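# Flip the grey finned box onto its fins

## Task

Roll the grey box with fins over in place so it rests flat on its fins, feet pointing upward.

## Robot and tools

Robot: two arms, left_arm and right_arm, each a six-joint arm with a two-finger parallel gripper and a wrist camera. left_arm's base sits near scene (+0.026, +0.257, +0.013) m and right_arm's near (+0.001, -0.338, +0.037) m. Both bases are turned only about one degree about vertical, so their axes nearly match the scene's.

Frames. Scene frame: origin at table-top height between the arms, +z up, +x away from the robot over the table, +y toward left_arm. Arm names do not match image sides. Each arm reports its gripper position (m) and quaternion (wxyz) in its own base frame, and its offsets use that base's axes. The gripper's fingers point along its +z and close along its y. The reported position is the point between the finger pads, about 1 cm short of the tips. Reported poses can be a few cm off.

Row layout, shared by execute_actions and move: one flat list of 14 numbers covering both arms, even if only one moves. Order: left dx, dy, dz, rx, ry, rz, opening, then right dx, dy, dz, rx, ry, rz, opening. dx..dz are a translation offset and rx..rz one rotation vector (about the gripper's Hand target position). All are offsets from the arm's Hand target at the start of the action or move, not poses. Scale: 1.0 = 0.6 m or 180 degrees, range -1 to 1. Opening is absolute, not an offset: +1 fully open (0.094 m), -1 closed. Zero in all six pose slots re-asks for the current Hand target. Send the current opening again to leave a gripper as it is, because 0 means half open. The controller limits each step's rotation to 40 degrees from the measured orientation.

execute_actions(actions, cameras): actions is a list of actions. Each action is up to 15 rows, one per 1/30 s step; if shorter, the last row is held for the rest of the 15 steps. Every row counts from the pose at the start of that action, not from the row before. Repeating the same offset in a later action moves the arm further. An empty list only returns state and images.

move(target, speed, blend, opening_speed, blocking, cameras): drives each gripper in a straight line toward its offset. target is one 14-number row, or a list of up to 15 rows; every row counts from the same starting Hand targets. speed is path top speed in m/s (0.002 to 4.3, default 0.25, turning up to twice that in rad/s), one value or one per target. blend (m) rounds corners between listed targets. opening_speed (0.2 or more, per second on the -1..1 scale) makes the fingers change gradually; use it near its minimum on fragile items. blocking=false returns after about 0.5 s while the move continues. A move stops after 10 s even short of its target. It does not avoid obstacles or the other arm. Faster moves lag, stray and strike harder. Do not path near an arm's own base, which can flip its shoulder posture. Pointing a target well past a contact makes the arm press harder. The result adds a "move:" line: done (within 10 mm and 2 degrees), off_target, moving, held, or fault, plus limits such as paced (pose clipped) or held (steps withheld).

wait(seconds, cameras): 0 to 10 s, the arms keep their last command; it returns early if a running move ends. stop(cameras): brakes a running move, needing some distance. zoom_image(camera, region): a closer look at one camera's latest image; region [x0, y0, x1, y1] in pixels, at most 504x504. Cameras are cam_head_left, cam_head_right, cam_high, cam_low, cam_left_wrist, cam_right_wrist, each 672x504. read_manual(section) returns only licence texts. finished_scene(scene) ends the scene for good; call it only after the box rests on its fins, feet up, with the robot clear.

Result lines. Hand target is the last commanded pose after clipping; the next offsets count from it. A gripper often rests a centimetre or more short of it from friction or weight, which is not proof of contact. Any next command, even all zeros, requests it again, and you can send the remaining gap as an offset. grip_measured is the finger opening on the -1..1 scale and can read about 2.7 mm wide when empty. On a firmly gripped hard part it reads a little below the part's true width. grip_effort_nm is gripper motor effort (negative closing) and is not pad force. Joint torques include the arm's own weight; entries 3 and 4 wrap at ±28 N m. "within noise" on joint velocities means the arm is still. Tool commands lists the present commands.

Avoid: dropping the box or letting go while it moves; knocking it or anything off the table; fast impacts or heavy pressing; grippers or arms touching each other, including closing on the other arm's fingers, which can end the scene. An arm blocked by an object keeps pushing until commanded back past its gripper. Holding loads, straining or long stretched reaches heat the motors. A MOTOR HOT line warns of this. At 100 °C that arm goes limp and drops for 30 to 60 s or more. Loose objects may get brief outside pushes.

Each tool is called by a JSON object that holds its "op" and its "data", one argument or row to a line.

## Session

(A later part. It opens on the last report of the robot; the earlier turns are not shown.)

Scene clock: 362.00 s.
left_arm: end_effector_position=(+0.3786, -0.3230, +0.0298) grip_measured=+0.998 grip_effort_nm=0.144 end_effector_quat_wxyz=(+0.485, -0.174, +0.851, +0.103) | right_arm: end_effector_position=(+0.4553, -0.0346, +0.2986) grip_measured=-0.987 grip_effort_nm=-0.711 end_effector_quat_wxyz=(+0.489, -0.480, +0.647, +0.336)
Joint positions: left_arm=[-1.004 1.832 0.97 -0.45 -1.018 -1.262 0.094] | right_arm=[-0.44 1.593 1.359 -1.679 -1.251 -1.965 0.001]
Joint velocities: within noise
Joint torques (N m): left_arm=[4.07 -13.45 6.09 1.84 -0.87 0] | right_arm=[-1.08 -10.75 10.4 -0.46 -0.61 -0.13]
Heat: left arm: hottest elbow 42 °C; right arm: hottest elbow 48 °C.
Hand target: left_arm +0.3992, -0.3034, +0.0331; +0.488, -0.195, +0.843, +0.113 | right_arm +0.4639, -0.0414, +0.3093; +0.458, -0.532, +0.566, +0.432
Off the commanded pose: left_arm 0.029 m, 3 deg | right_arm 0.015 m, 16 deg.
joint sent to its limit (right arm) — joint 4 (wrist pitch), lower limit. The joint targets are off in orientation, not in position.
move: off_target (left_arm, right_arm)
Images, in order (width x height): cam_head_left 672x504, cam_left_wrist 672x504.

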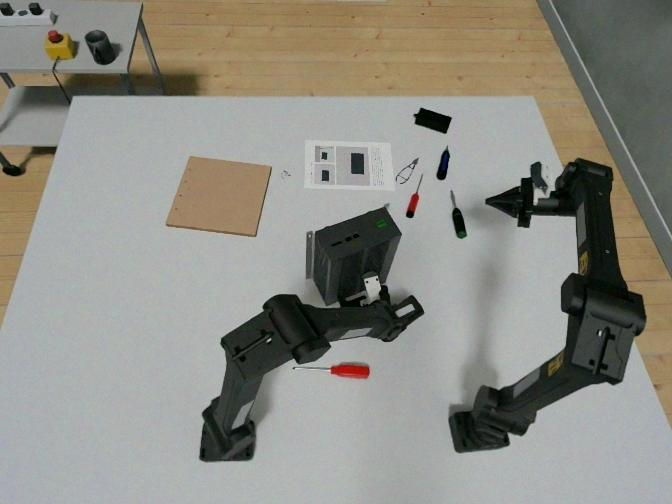

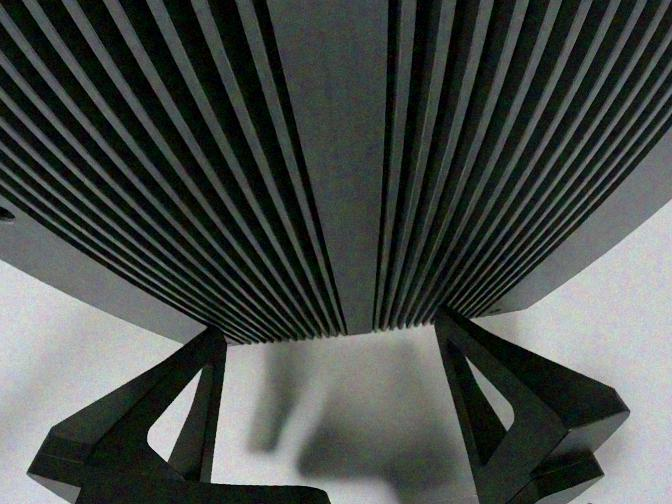

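{"op": "move", "data": {
  "target": [0.19,0.093,0,0,0,0,1,0,0,0,0,0,0,-1],
  "speed": 0.06,
  "cameras": ["cam_head_left","cam_left_wrist","cam_low"]
}}

{"op": "zoom_image", "data": {
  "camera": "cam_head_left",
  "region": [240, 150, 460, 390]
}}

Scene clock: 370.93 s.
left_arm: end_effector_position=(+0.4809, -0.2675, +0.0317) grip_measured=+0.998 grip_effort_nm=0.144 end_effector_quat_wxyz=(+0.480, -0.166, +0.856, +0.100) | right_arm: end_effector_position=(+0.4553, -0.0346, +0.2986) grip_measured=-0.987 grip_effort_nm=-0.711 end_effector_quat_wxyz=(+0.489, -0.480, +0.647, +0.336)
Joint positions: left_arm=[-0.753 1.843 0.963 -0.099 -0.895 -0.845 0.094] | right_arm=[-0.44 1.593 1.359 -1.679 -1.251 -1.965 0.001]
Joint velocities: within noise
Joint torques (N m): left_arm=[4.72 -11.4 9.74 2.33 -1.06 -0.06] | right_arm=[-1.2 -11.28 10.73 -0.58 -0.5 -0.12]
Heat: left arm: hottest elbow 42 °C; right arm: hottest elbow 48 °C.
Hand target: left_arm +0.5132, -0.2477, +0.0330; +0.488, -0.195, +0.843, +0.113 | right_arm +0.4639, -0.0414, +0.3093; +0.458, -0.532, +0.566, +0.432
Off the commanded pose: left_arm 0.038 m, 4 deg | right_arm 0.015 m, 16 deg.
joint sent to its limit (right arm) — joint 4 (wrist pitch), lower limit. The joint targets are off in orientation, not in position.
move: off_target (left_arm, right_arm)
Images, in order (width x height): cam_head_left 672x504, cam_low 672x504, cam_left_wrist 672x504.

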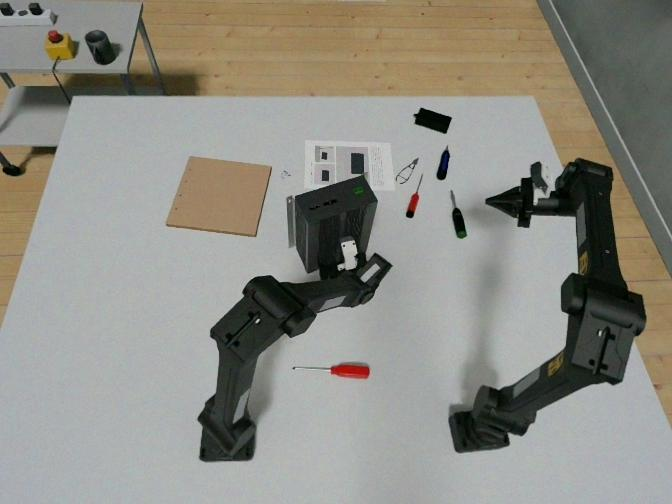

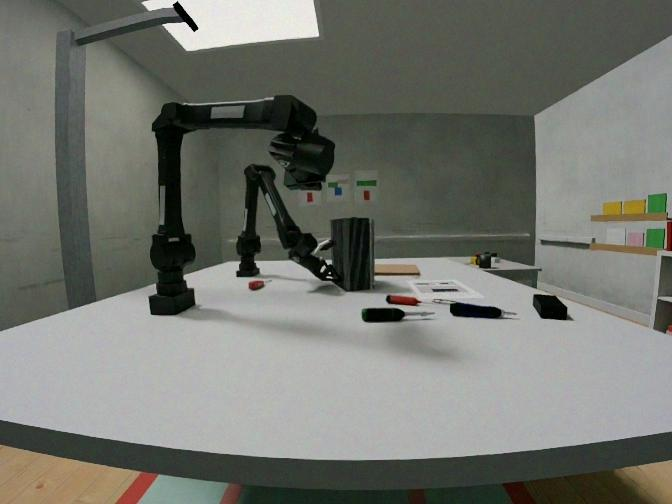

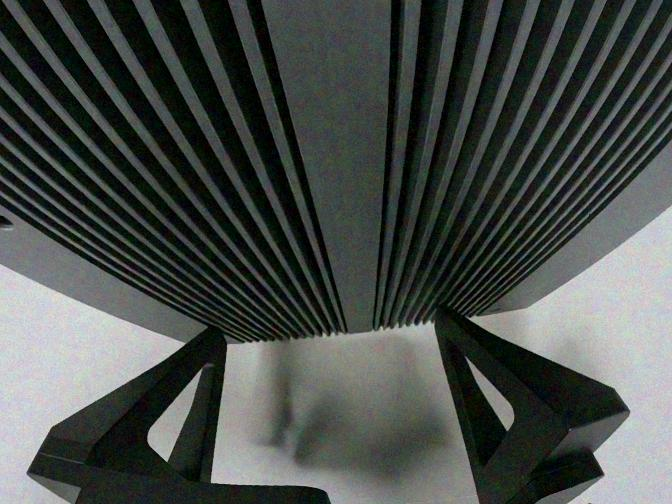

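Scaled by 2.100.

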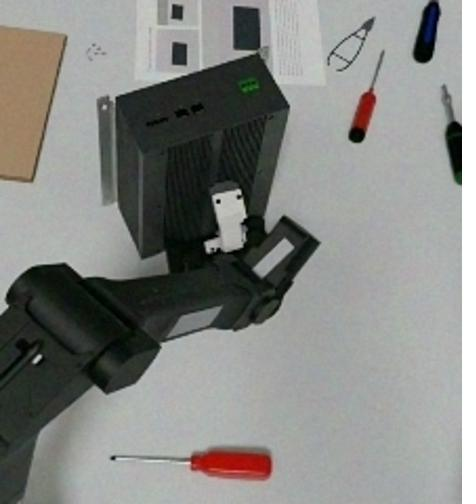

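{"op": "move", "data": {
  "target": [
    [-0.167,-0.075,0.033,0,0,0,1,0,0,0,0,0,0,-1],
    [-0.222,0.08,0.495,-0.023,-0.042,-0.302,1,0,0,0,0,0,0.045,-1],
    [-0.058,0.33,0.445,-0.0465,-0.0846,-0.6035,-1,0.25,0.15,-0.1,0,0,0.089,-1],
    [-0.058,0.232,0.218,-0.0465,-0.0846,-0.6035,-1,0.25,0.32,-0.262,0,0,0.089,-1]
  ],
  "speed": [0.15,0.4,0.4,0.25],
  "cameras": ["cam_head_left","cam_left_wrist","cam_right_wrist"]
}}

{"op": "zoom_image", "data": {
  "camera": "cam_head_left",
  "region": [230, 150, 450, 330]
}}

Scene clock: 409.43 s.
left_arm: end_effector_position=(+0.4792, -0.1050, +0.1639) grip_measured=-0.988 grip_effort_nm=-0.603 end_effector_quat_wxyz=(+0.456, +0.527, +0.593, -0.403) | right_arm: end_effector_position=(+0.6044, +0.1496, +0.1400) grip_measured=-0.987 grip_effort_nm=-0.711 end_effector_quat_wxyz=(-0.402, +0.587, -0.531, -0.460)
Joint positions: left_arm=[0.131 1.727 1.14 -1.022 1.308 1.612 0.001] | right_arm=[-0.024 2.219 1.837 -1.68 -1.278 -2.063 0.001]
Joint velocities: within noise
Joint torques (N m): left_arm=[-1.44 -13.22 7.08 0.81 0.76 -0.35] | right_arm=[-0.26 -20.37 9.58 -0.72 -0.73 -0.16]
Heat: left arm: hottest elbow 43 °C; right arm: hottest elbow 49 °C.
Hand target: left_arm +0.4785, -0.1084, +0.1639; +0.454, +0.527, +0.593, -0.405 | right_arm +0.6140, +0.1506, +0.1521; -0.393, +0.606, -0.486, -0.491
Off the commanded pose: left_arm 0.004 m, 0 deg | right_arm 0.015 m, 7 deg.
joint sent to its limit (right arm) — joint 4 (wrist pitch), lower limit. The joint targets are off in orientation, not in position.
move: off_target (right_arm); target 3's new opening was sent with left_arm's hand 0.011 m and 3 deg from that target
Images, in order (width x height): cam_head_left 672x504, cam_left_wrist 672x504, cam_right_wrist 672x504.

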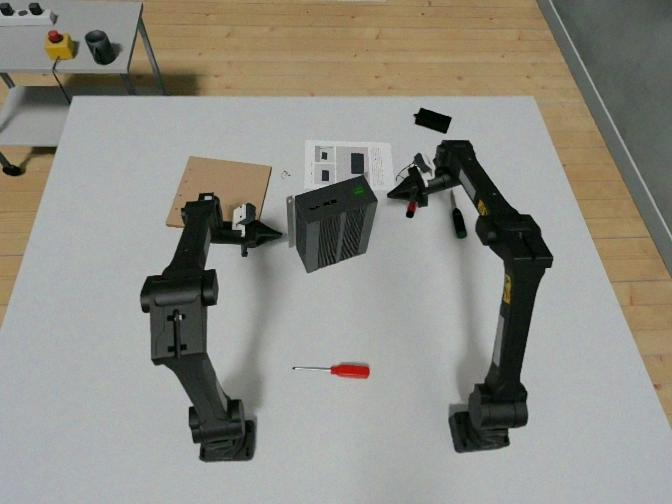

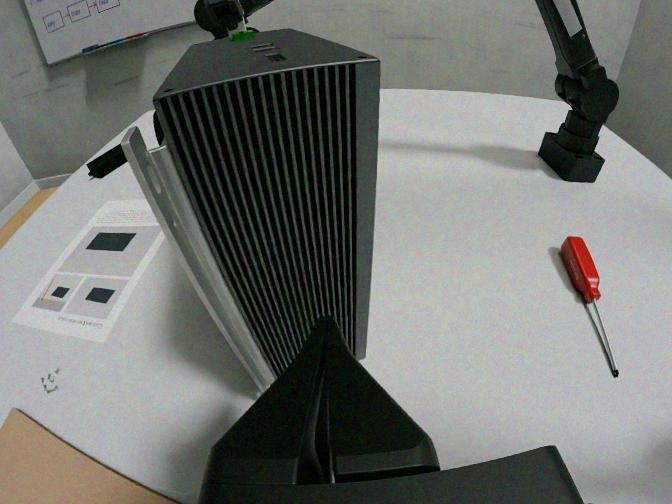

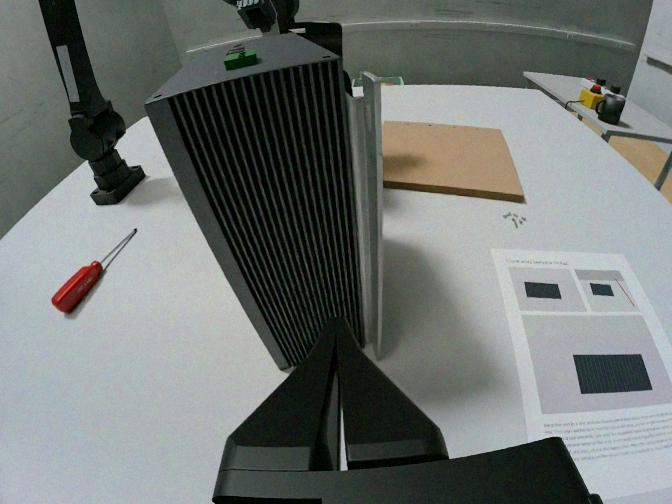

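Scaled by 2.291.

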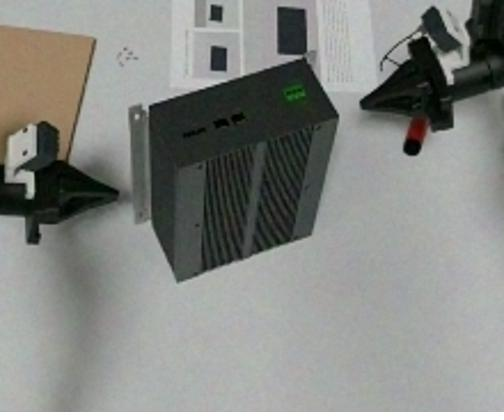

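{"op": "move", "data": {
  "target": [
    [0.08,-0.218,0,0,0,0,-1,-0.108,0.255,0,0,0,0,-1],
    [-0.05,-0.267,0.027,0,0,0,-1,-0.242,0.217,0.067,0,0,0,-1],
    [-0.15,-0.303,0.038,0,0,0,-1,-0.343,0.187,0.097,0,0,0,-1]
  ],
  "speed": [0.06,0.05,0.05],
  "cameras": ["cam_head_left","cam_left_wrist","cam_right_wrist","cam_low"]
}}

Scene clock: 435.33 s.
left_arm: end_effector_position=(+0.3461, -0.2504, +0.1108) grip_measured=-0.989 grip_effort_nm=-0.574 end_effector_quat_wxyz=(+0.367, +0.473, +0.676, -0.430) | right_arm: end_effector_position=(+0.4544, +0.1804, +0.1793) grip_measured=-0.987 grip_effort_nm=-0.716 end_effector_quat_wxyz=(-0.417, +0.576, -0.544, -0.445)
Joint positions: left_arm=[-0.267 1.444 0.593 0.021 1.06 0.508 0.001] | right_arm=[0.032 1.721 1.177 -1.133 -1.31 -1.678 0.001]
Joint velocities: within noise
Joint torques (N m): left_arm=[-5.3 -12.4 15.21 5.5 1 -0.15] | right_arm=[12.28 -18.08 5.33 -1.4 -2.86 -0.09]
Heat: left arm: hottest elbow 42 °C; right arm: hottest elbow 46 °C.
Hand target: left_arm +0.3885, -0.2902, +0.1868; +0.455, +0.527, +0.593, -0.405 | right_arm +0.4082, +0.2627, +0.2103; -0.393, +0.606, -0.487, -0.491
Off the commanded pose: left_arm 0.096 m, 15 deg | right_arm 0.099 m, 10 deg.
move: off_target (left_arm, right_arm)
Images, in order (width x height): cam_head_left 672x504, cam_low 672x504, cam_left_wrist 672x504, cam_right_wrist 672x504.

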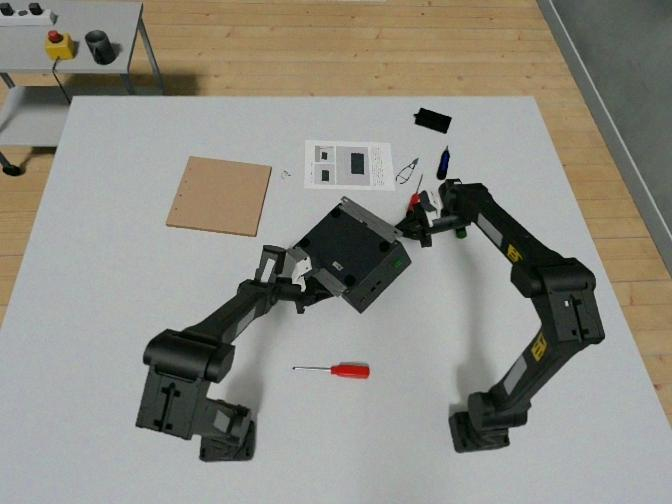

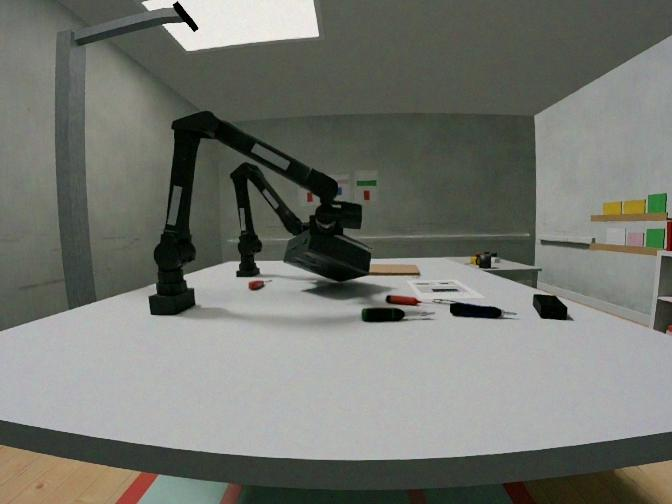

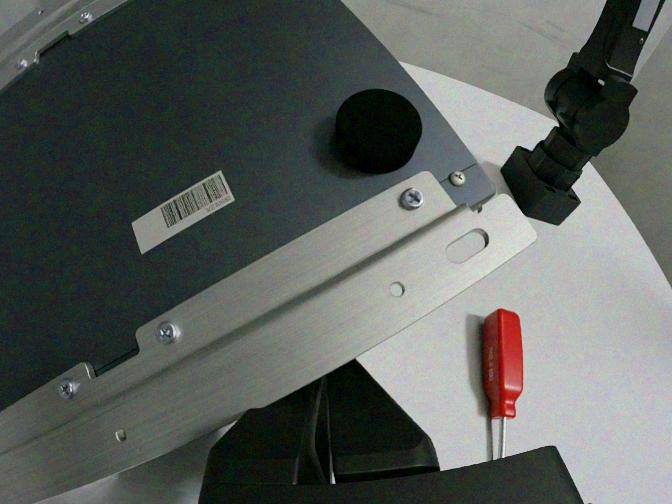

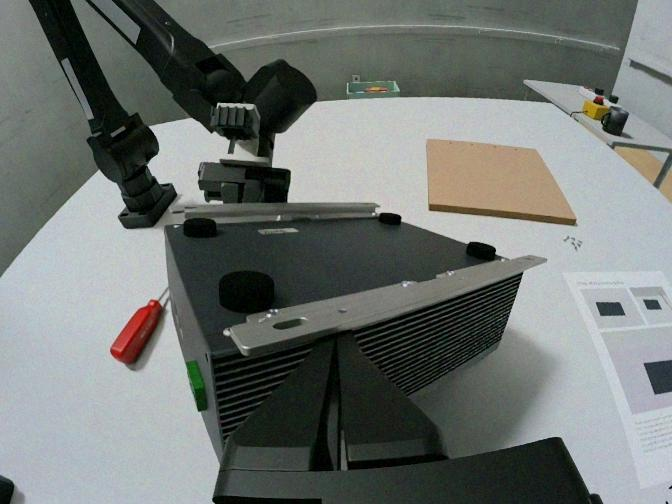

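{"op": "move", "data": {
  "target": [
    [0,0,0,0,0,0,-1,-0.01,-0.01,-0.1,0,0,0,-1],
    [-0.025,-0.025,-0.09,0,0,0,-1,-0.03,-0.025,-0.22,0,0,0,-1],
    [-0.045,-0.045,-0.18,0,0,0,-1,-0.05,-0.045,-0.33,0,0,0,-1]
  ],
  "speed": 0.05,
  "cameras": ["cam_head_left","cam_left_wrist","cam_right_wrist","cam_low"]
}}

Scene clock: 448.97 s.
left_arm: end_effector_position=(+0.3073, -0.2776, +0.0452) grip_measured=-0.989 grip_effort_nm=-0.569 end_effector_quat_wxyz=(+0.389, +0.500, +0.641, -0.434) | right_arm: end_effector_position=(+0.4444, +0.1696, +0.0371) grip_measured=-0.987 grip_effort_nm=-0.711 end_effector_quat_wxyz=(-0.456, +0.601, -0.504, -0.421)
Joint positions: left_arm=[-0.369 1.653 0.456 0.52 1.032 0.426 0.001] | right_arm=[0.006 1.974 1.058 -0.831 -1.336 -1.879 0.001]
Joint velocities: within noise
Joint torques (N m): left_arm=[-4.48 -7.71 13.3 5.2 -1.21 -0.38] | right_arm=[11.05 -12.1 -1.17 -1.63 -0.89 -0.2]
Heat: left arm: hottest elbow 45 °C; right arm: hottest elbow 43 °C.
Hand target: left_arm +0.3614, -0.3173, +0.0787; +0.454, +0.527, +0.593, -0.405 | right_arm +0.3782, +0.2358, +0.0122; -0.393, +0.606, -0.487, -0.491
Off the commanded pose: left_arm 0.075 m, 10 deg | right_arm 0.097 m, 11 deg.
move: off_target (left_arm, right_arm)
Images, in order (width x height): cam_head_left 672x504, cam_low 672x504, cam_left_wrist 672x504, cam_right_wrist 672x504.

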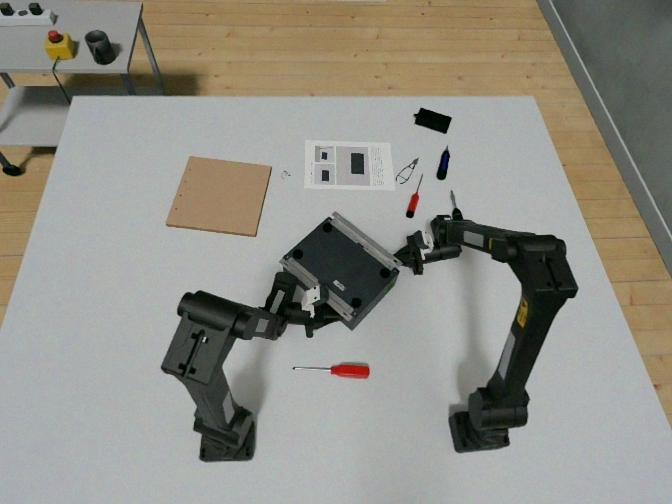

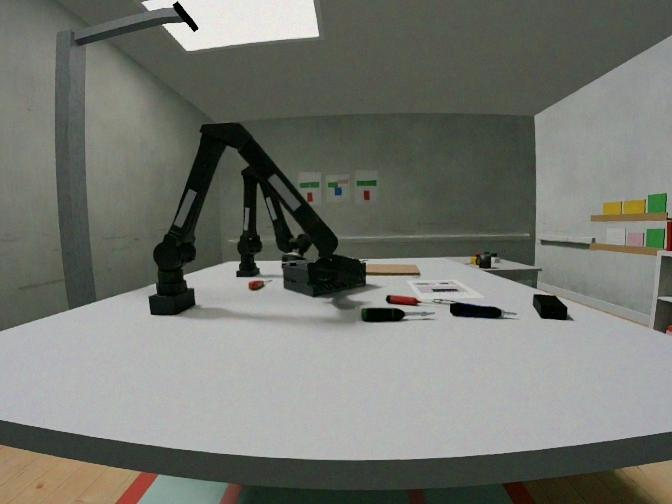

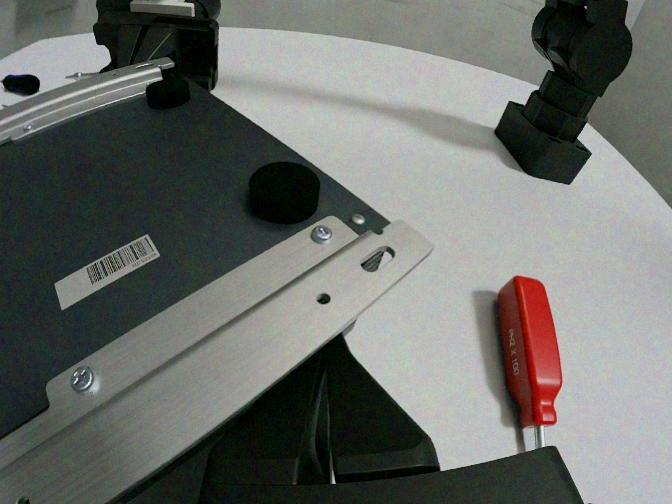

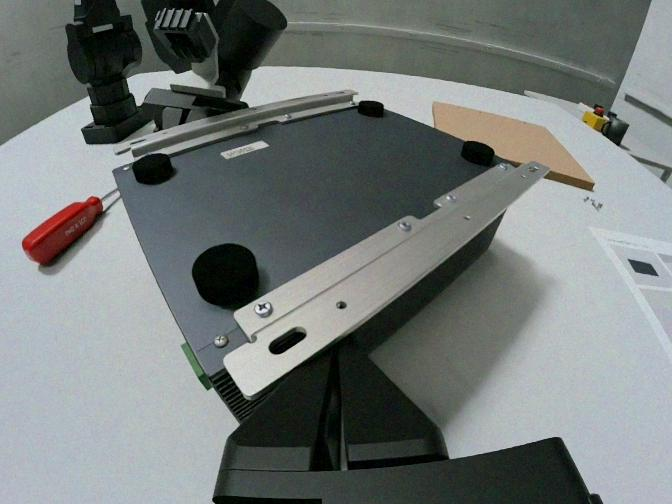

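{"op": "move", "data": {
  "target": [0,0,-0.08,0,0,0,-1,0,0,-0.12,0,0,0,-1],
  "speed": 0.04,
  "cameras": ["cam_head_left","cam_right_wrist","cam_low"]
}}

{"op": "zoom_image", "data": {
  "camera": "cam_low",
  "region": [250, 240, 400, 310]
}}

Scene clock: 457.40 s.
left_arm: end_effector_position=(+0.2990, -0.2904, +0.0161) grip_measured=-0.989 grip_effort_nm=-0.564 end_effector_quat_wxyz=(+0.400, +0.519, +0.614, -0.439) | right_arm: end_effector_position=(+0.4494, +0.1698, -0.0069) grip_measured=-0.987 grip_effort_nm=-0.720 end_effector_quat_wxyz=(-0.475, +0.605, -0.485, -0.416)
Joint positions: left_arm=[-0.405 1.807 0.453 0.733 1.043 0.423 0.001] | right_arm=[0.005 2.092 1.076 -0.743 -1.364 -1.94 0.001]
Joint velocities: within noise
Joint torques (N m): left_arm=[-1.32 -7.24 12.42 3.48 -1.77 -0.31] | right_arm=[10.23 -9.11 -1.74 -0.47 0.52 -0.02]
Heat: left arm: hottest elbow 46 °C; right arm: hottest elbow 42 °C.
Hand target: left_arm +0.3614, -0.3174, +0.0308; +0.454, +0.527, +0.593, -0.405 | right_arm +0.3783, +0.2358, -0.0596; -0.393, +0.606, -0.486, -0.491
Off the commanded pose: left_arm 0.069 m, 8 deg | right_arm 0.111 m, 13 deg.
move: off_target (left_arm, right_arm)
Images, in order (width x height): cam_head_left 672x504, cam_low 672x504, cam_right_wrist 672x504.

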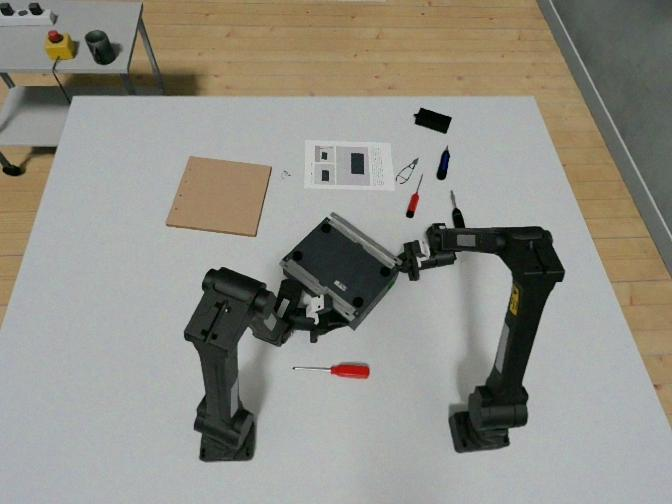

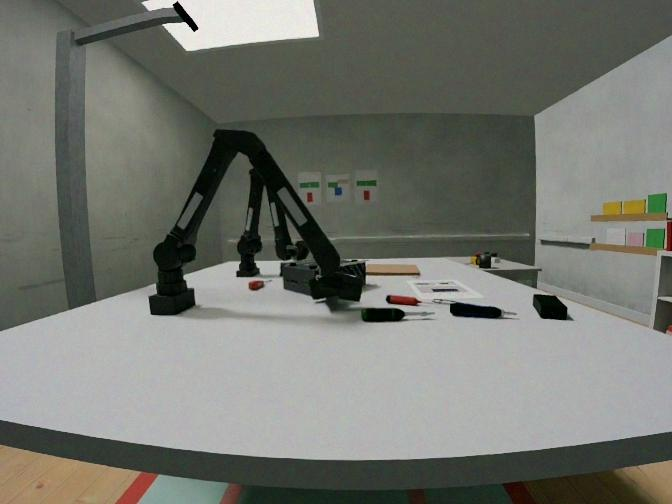

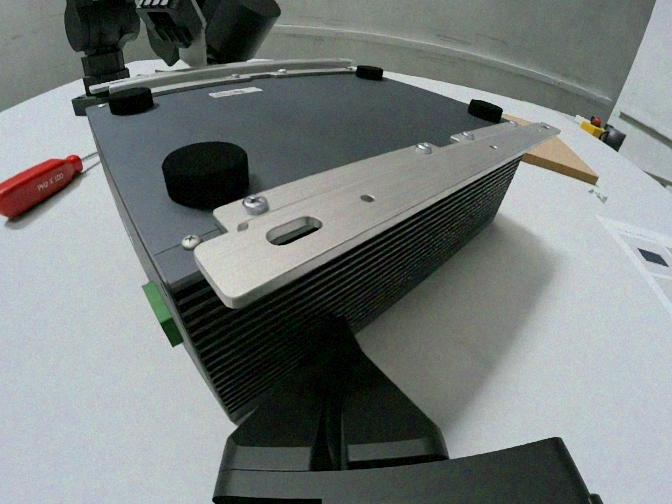

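Scaled by 3.360.

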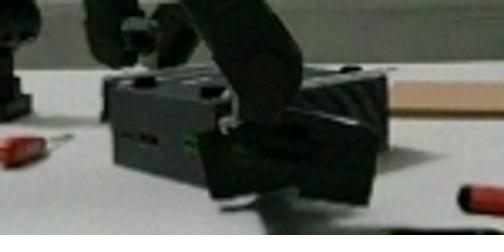

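{"op": "move", "data": {
  "target": [
    [-0.05,0.1,0.0,0,0,0,-1,0.06,-0.14,0.08,0,0,0,-1],
    [-0.1,0.3,0.1,0,0,0,-1,0.14,-0.4,0.2,0,0,0,-1]
  ],
  "speed": [0.04,0.12],
  "cameras": ["cam_head_left","cam_left_wrist","cam_right_wrist","cam_low"]
}}

{"op": "zoom_image", "data": {
  "camera": "cam_low",
  "region": [250, 240, 400, 310]
}}

Scene clock: 469.60 s.
left_arm: end_effector_position=(+0.2894, -0.1412, +0.0894) grip_measured=-0.989 grip_effort_nm=-0.564 end_effector_quat_wxyz=(+0.451, +0.525, +0.594, -0.411) | right_arm: end_effector_position=(+0.4517, +0.0036, +0.0516) grip_measured=-0.987 grip_effort_nm=-0.711 end_effector_quat_wxyz=(+0.359, -0.546, +0.639, +0.405)
Joint positions: left_arm=[0.09 1.442 0.507 -0.565 1.31 1.483 0.001] | right_arm=[-0.327 1.993 1.231 -1.398 -1.05 -2.089 0.001]
Joint velocities: within noise
Joint torques (N m): left_arm=[0.03 -4.6 7.71 0.31 0.64 -0.07] | right_arm=[-1.2 -15.5 7.15 -0.83 -0.47 -0.13]
Heat: left arm: hottest elbow 46 °C; right arm: hottest elbow 40 °C.
Hand target: left_arm +0.3014, -0.1373, +0.0908; +0.454, +0.527, +0.593, -0.405 | right_arm +0.4623, -0.0042, +0.0604; +0.393, -0.606, +0.487, +0.491
Off the commanded pose: left_arm 0.013 m, 1 deg | right_arm 0.016 m, 22 deg.
joint sent to its limit (right arm) — joint 6 (wrist roll), lower limit. The joint targets are off in orientation, not in position.
move: off_target (left_arm, right_arm)
Images, in order (width x height): cam_head_left 672x504, cam_low 672x504, cam_left_wrist 672x504, cam_right_wrist 672x504.

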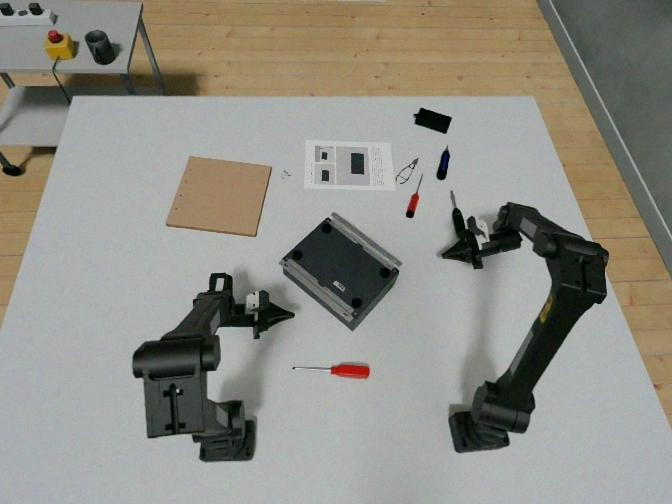

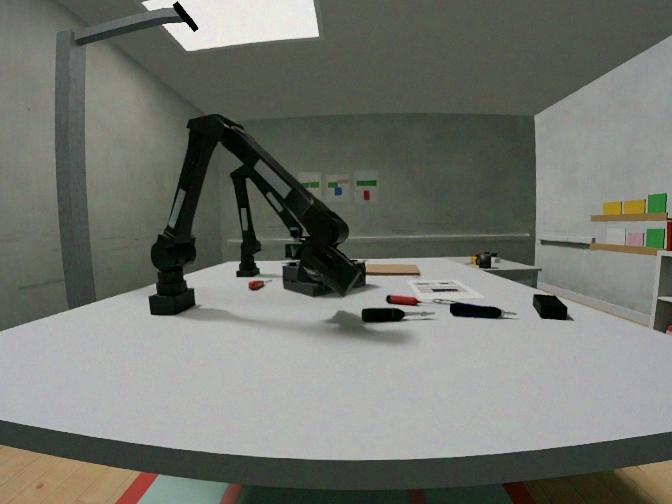

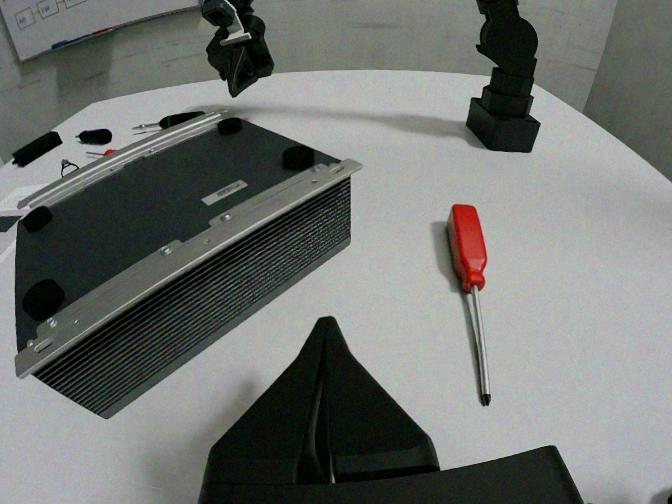

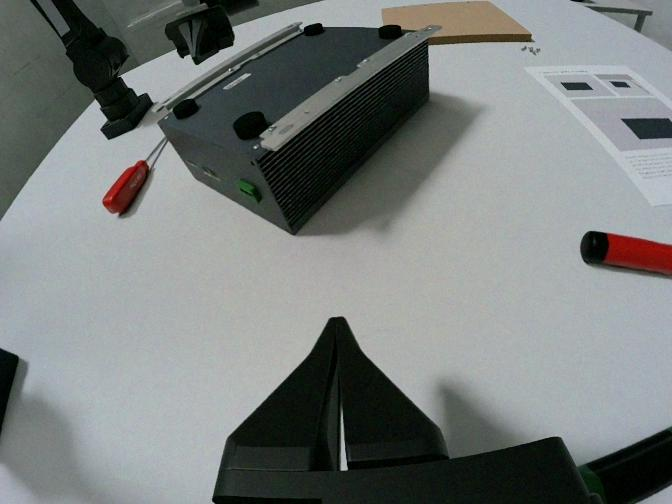

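Scaled by 3.360.

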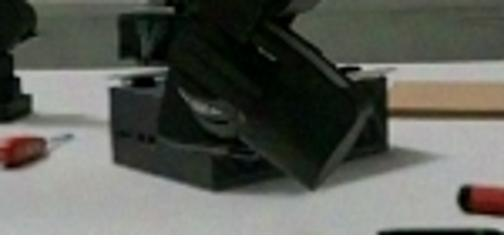

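Flat, feet up.

{"op": "finished_scene", "data": {
  "scene": 2
}}

The scene is finished: the task was done.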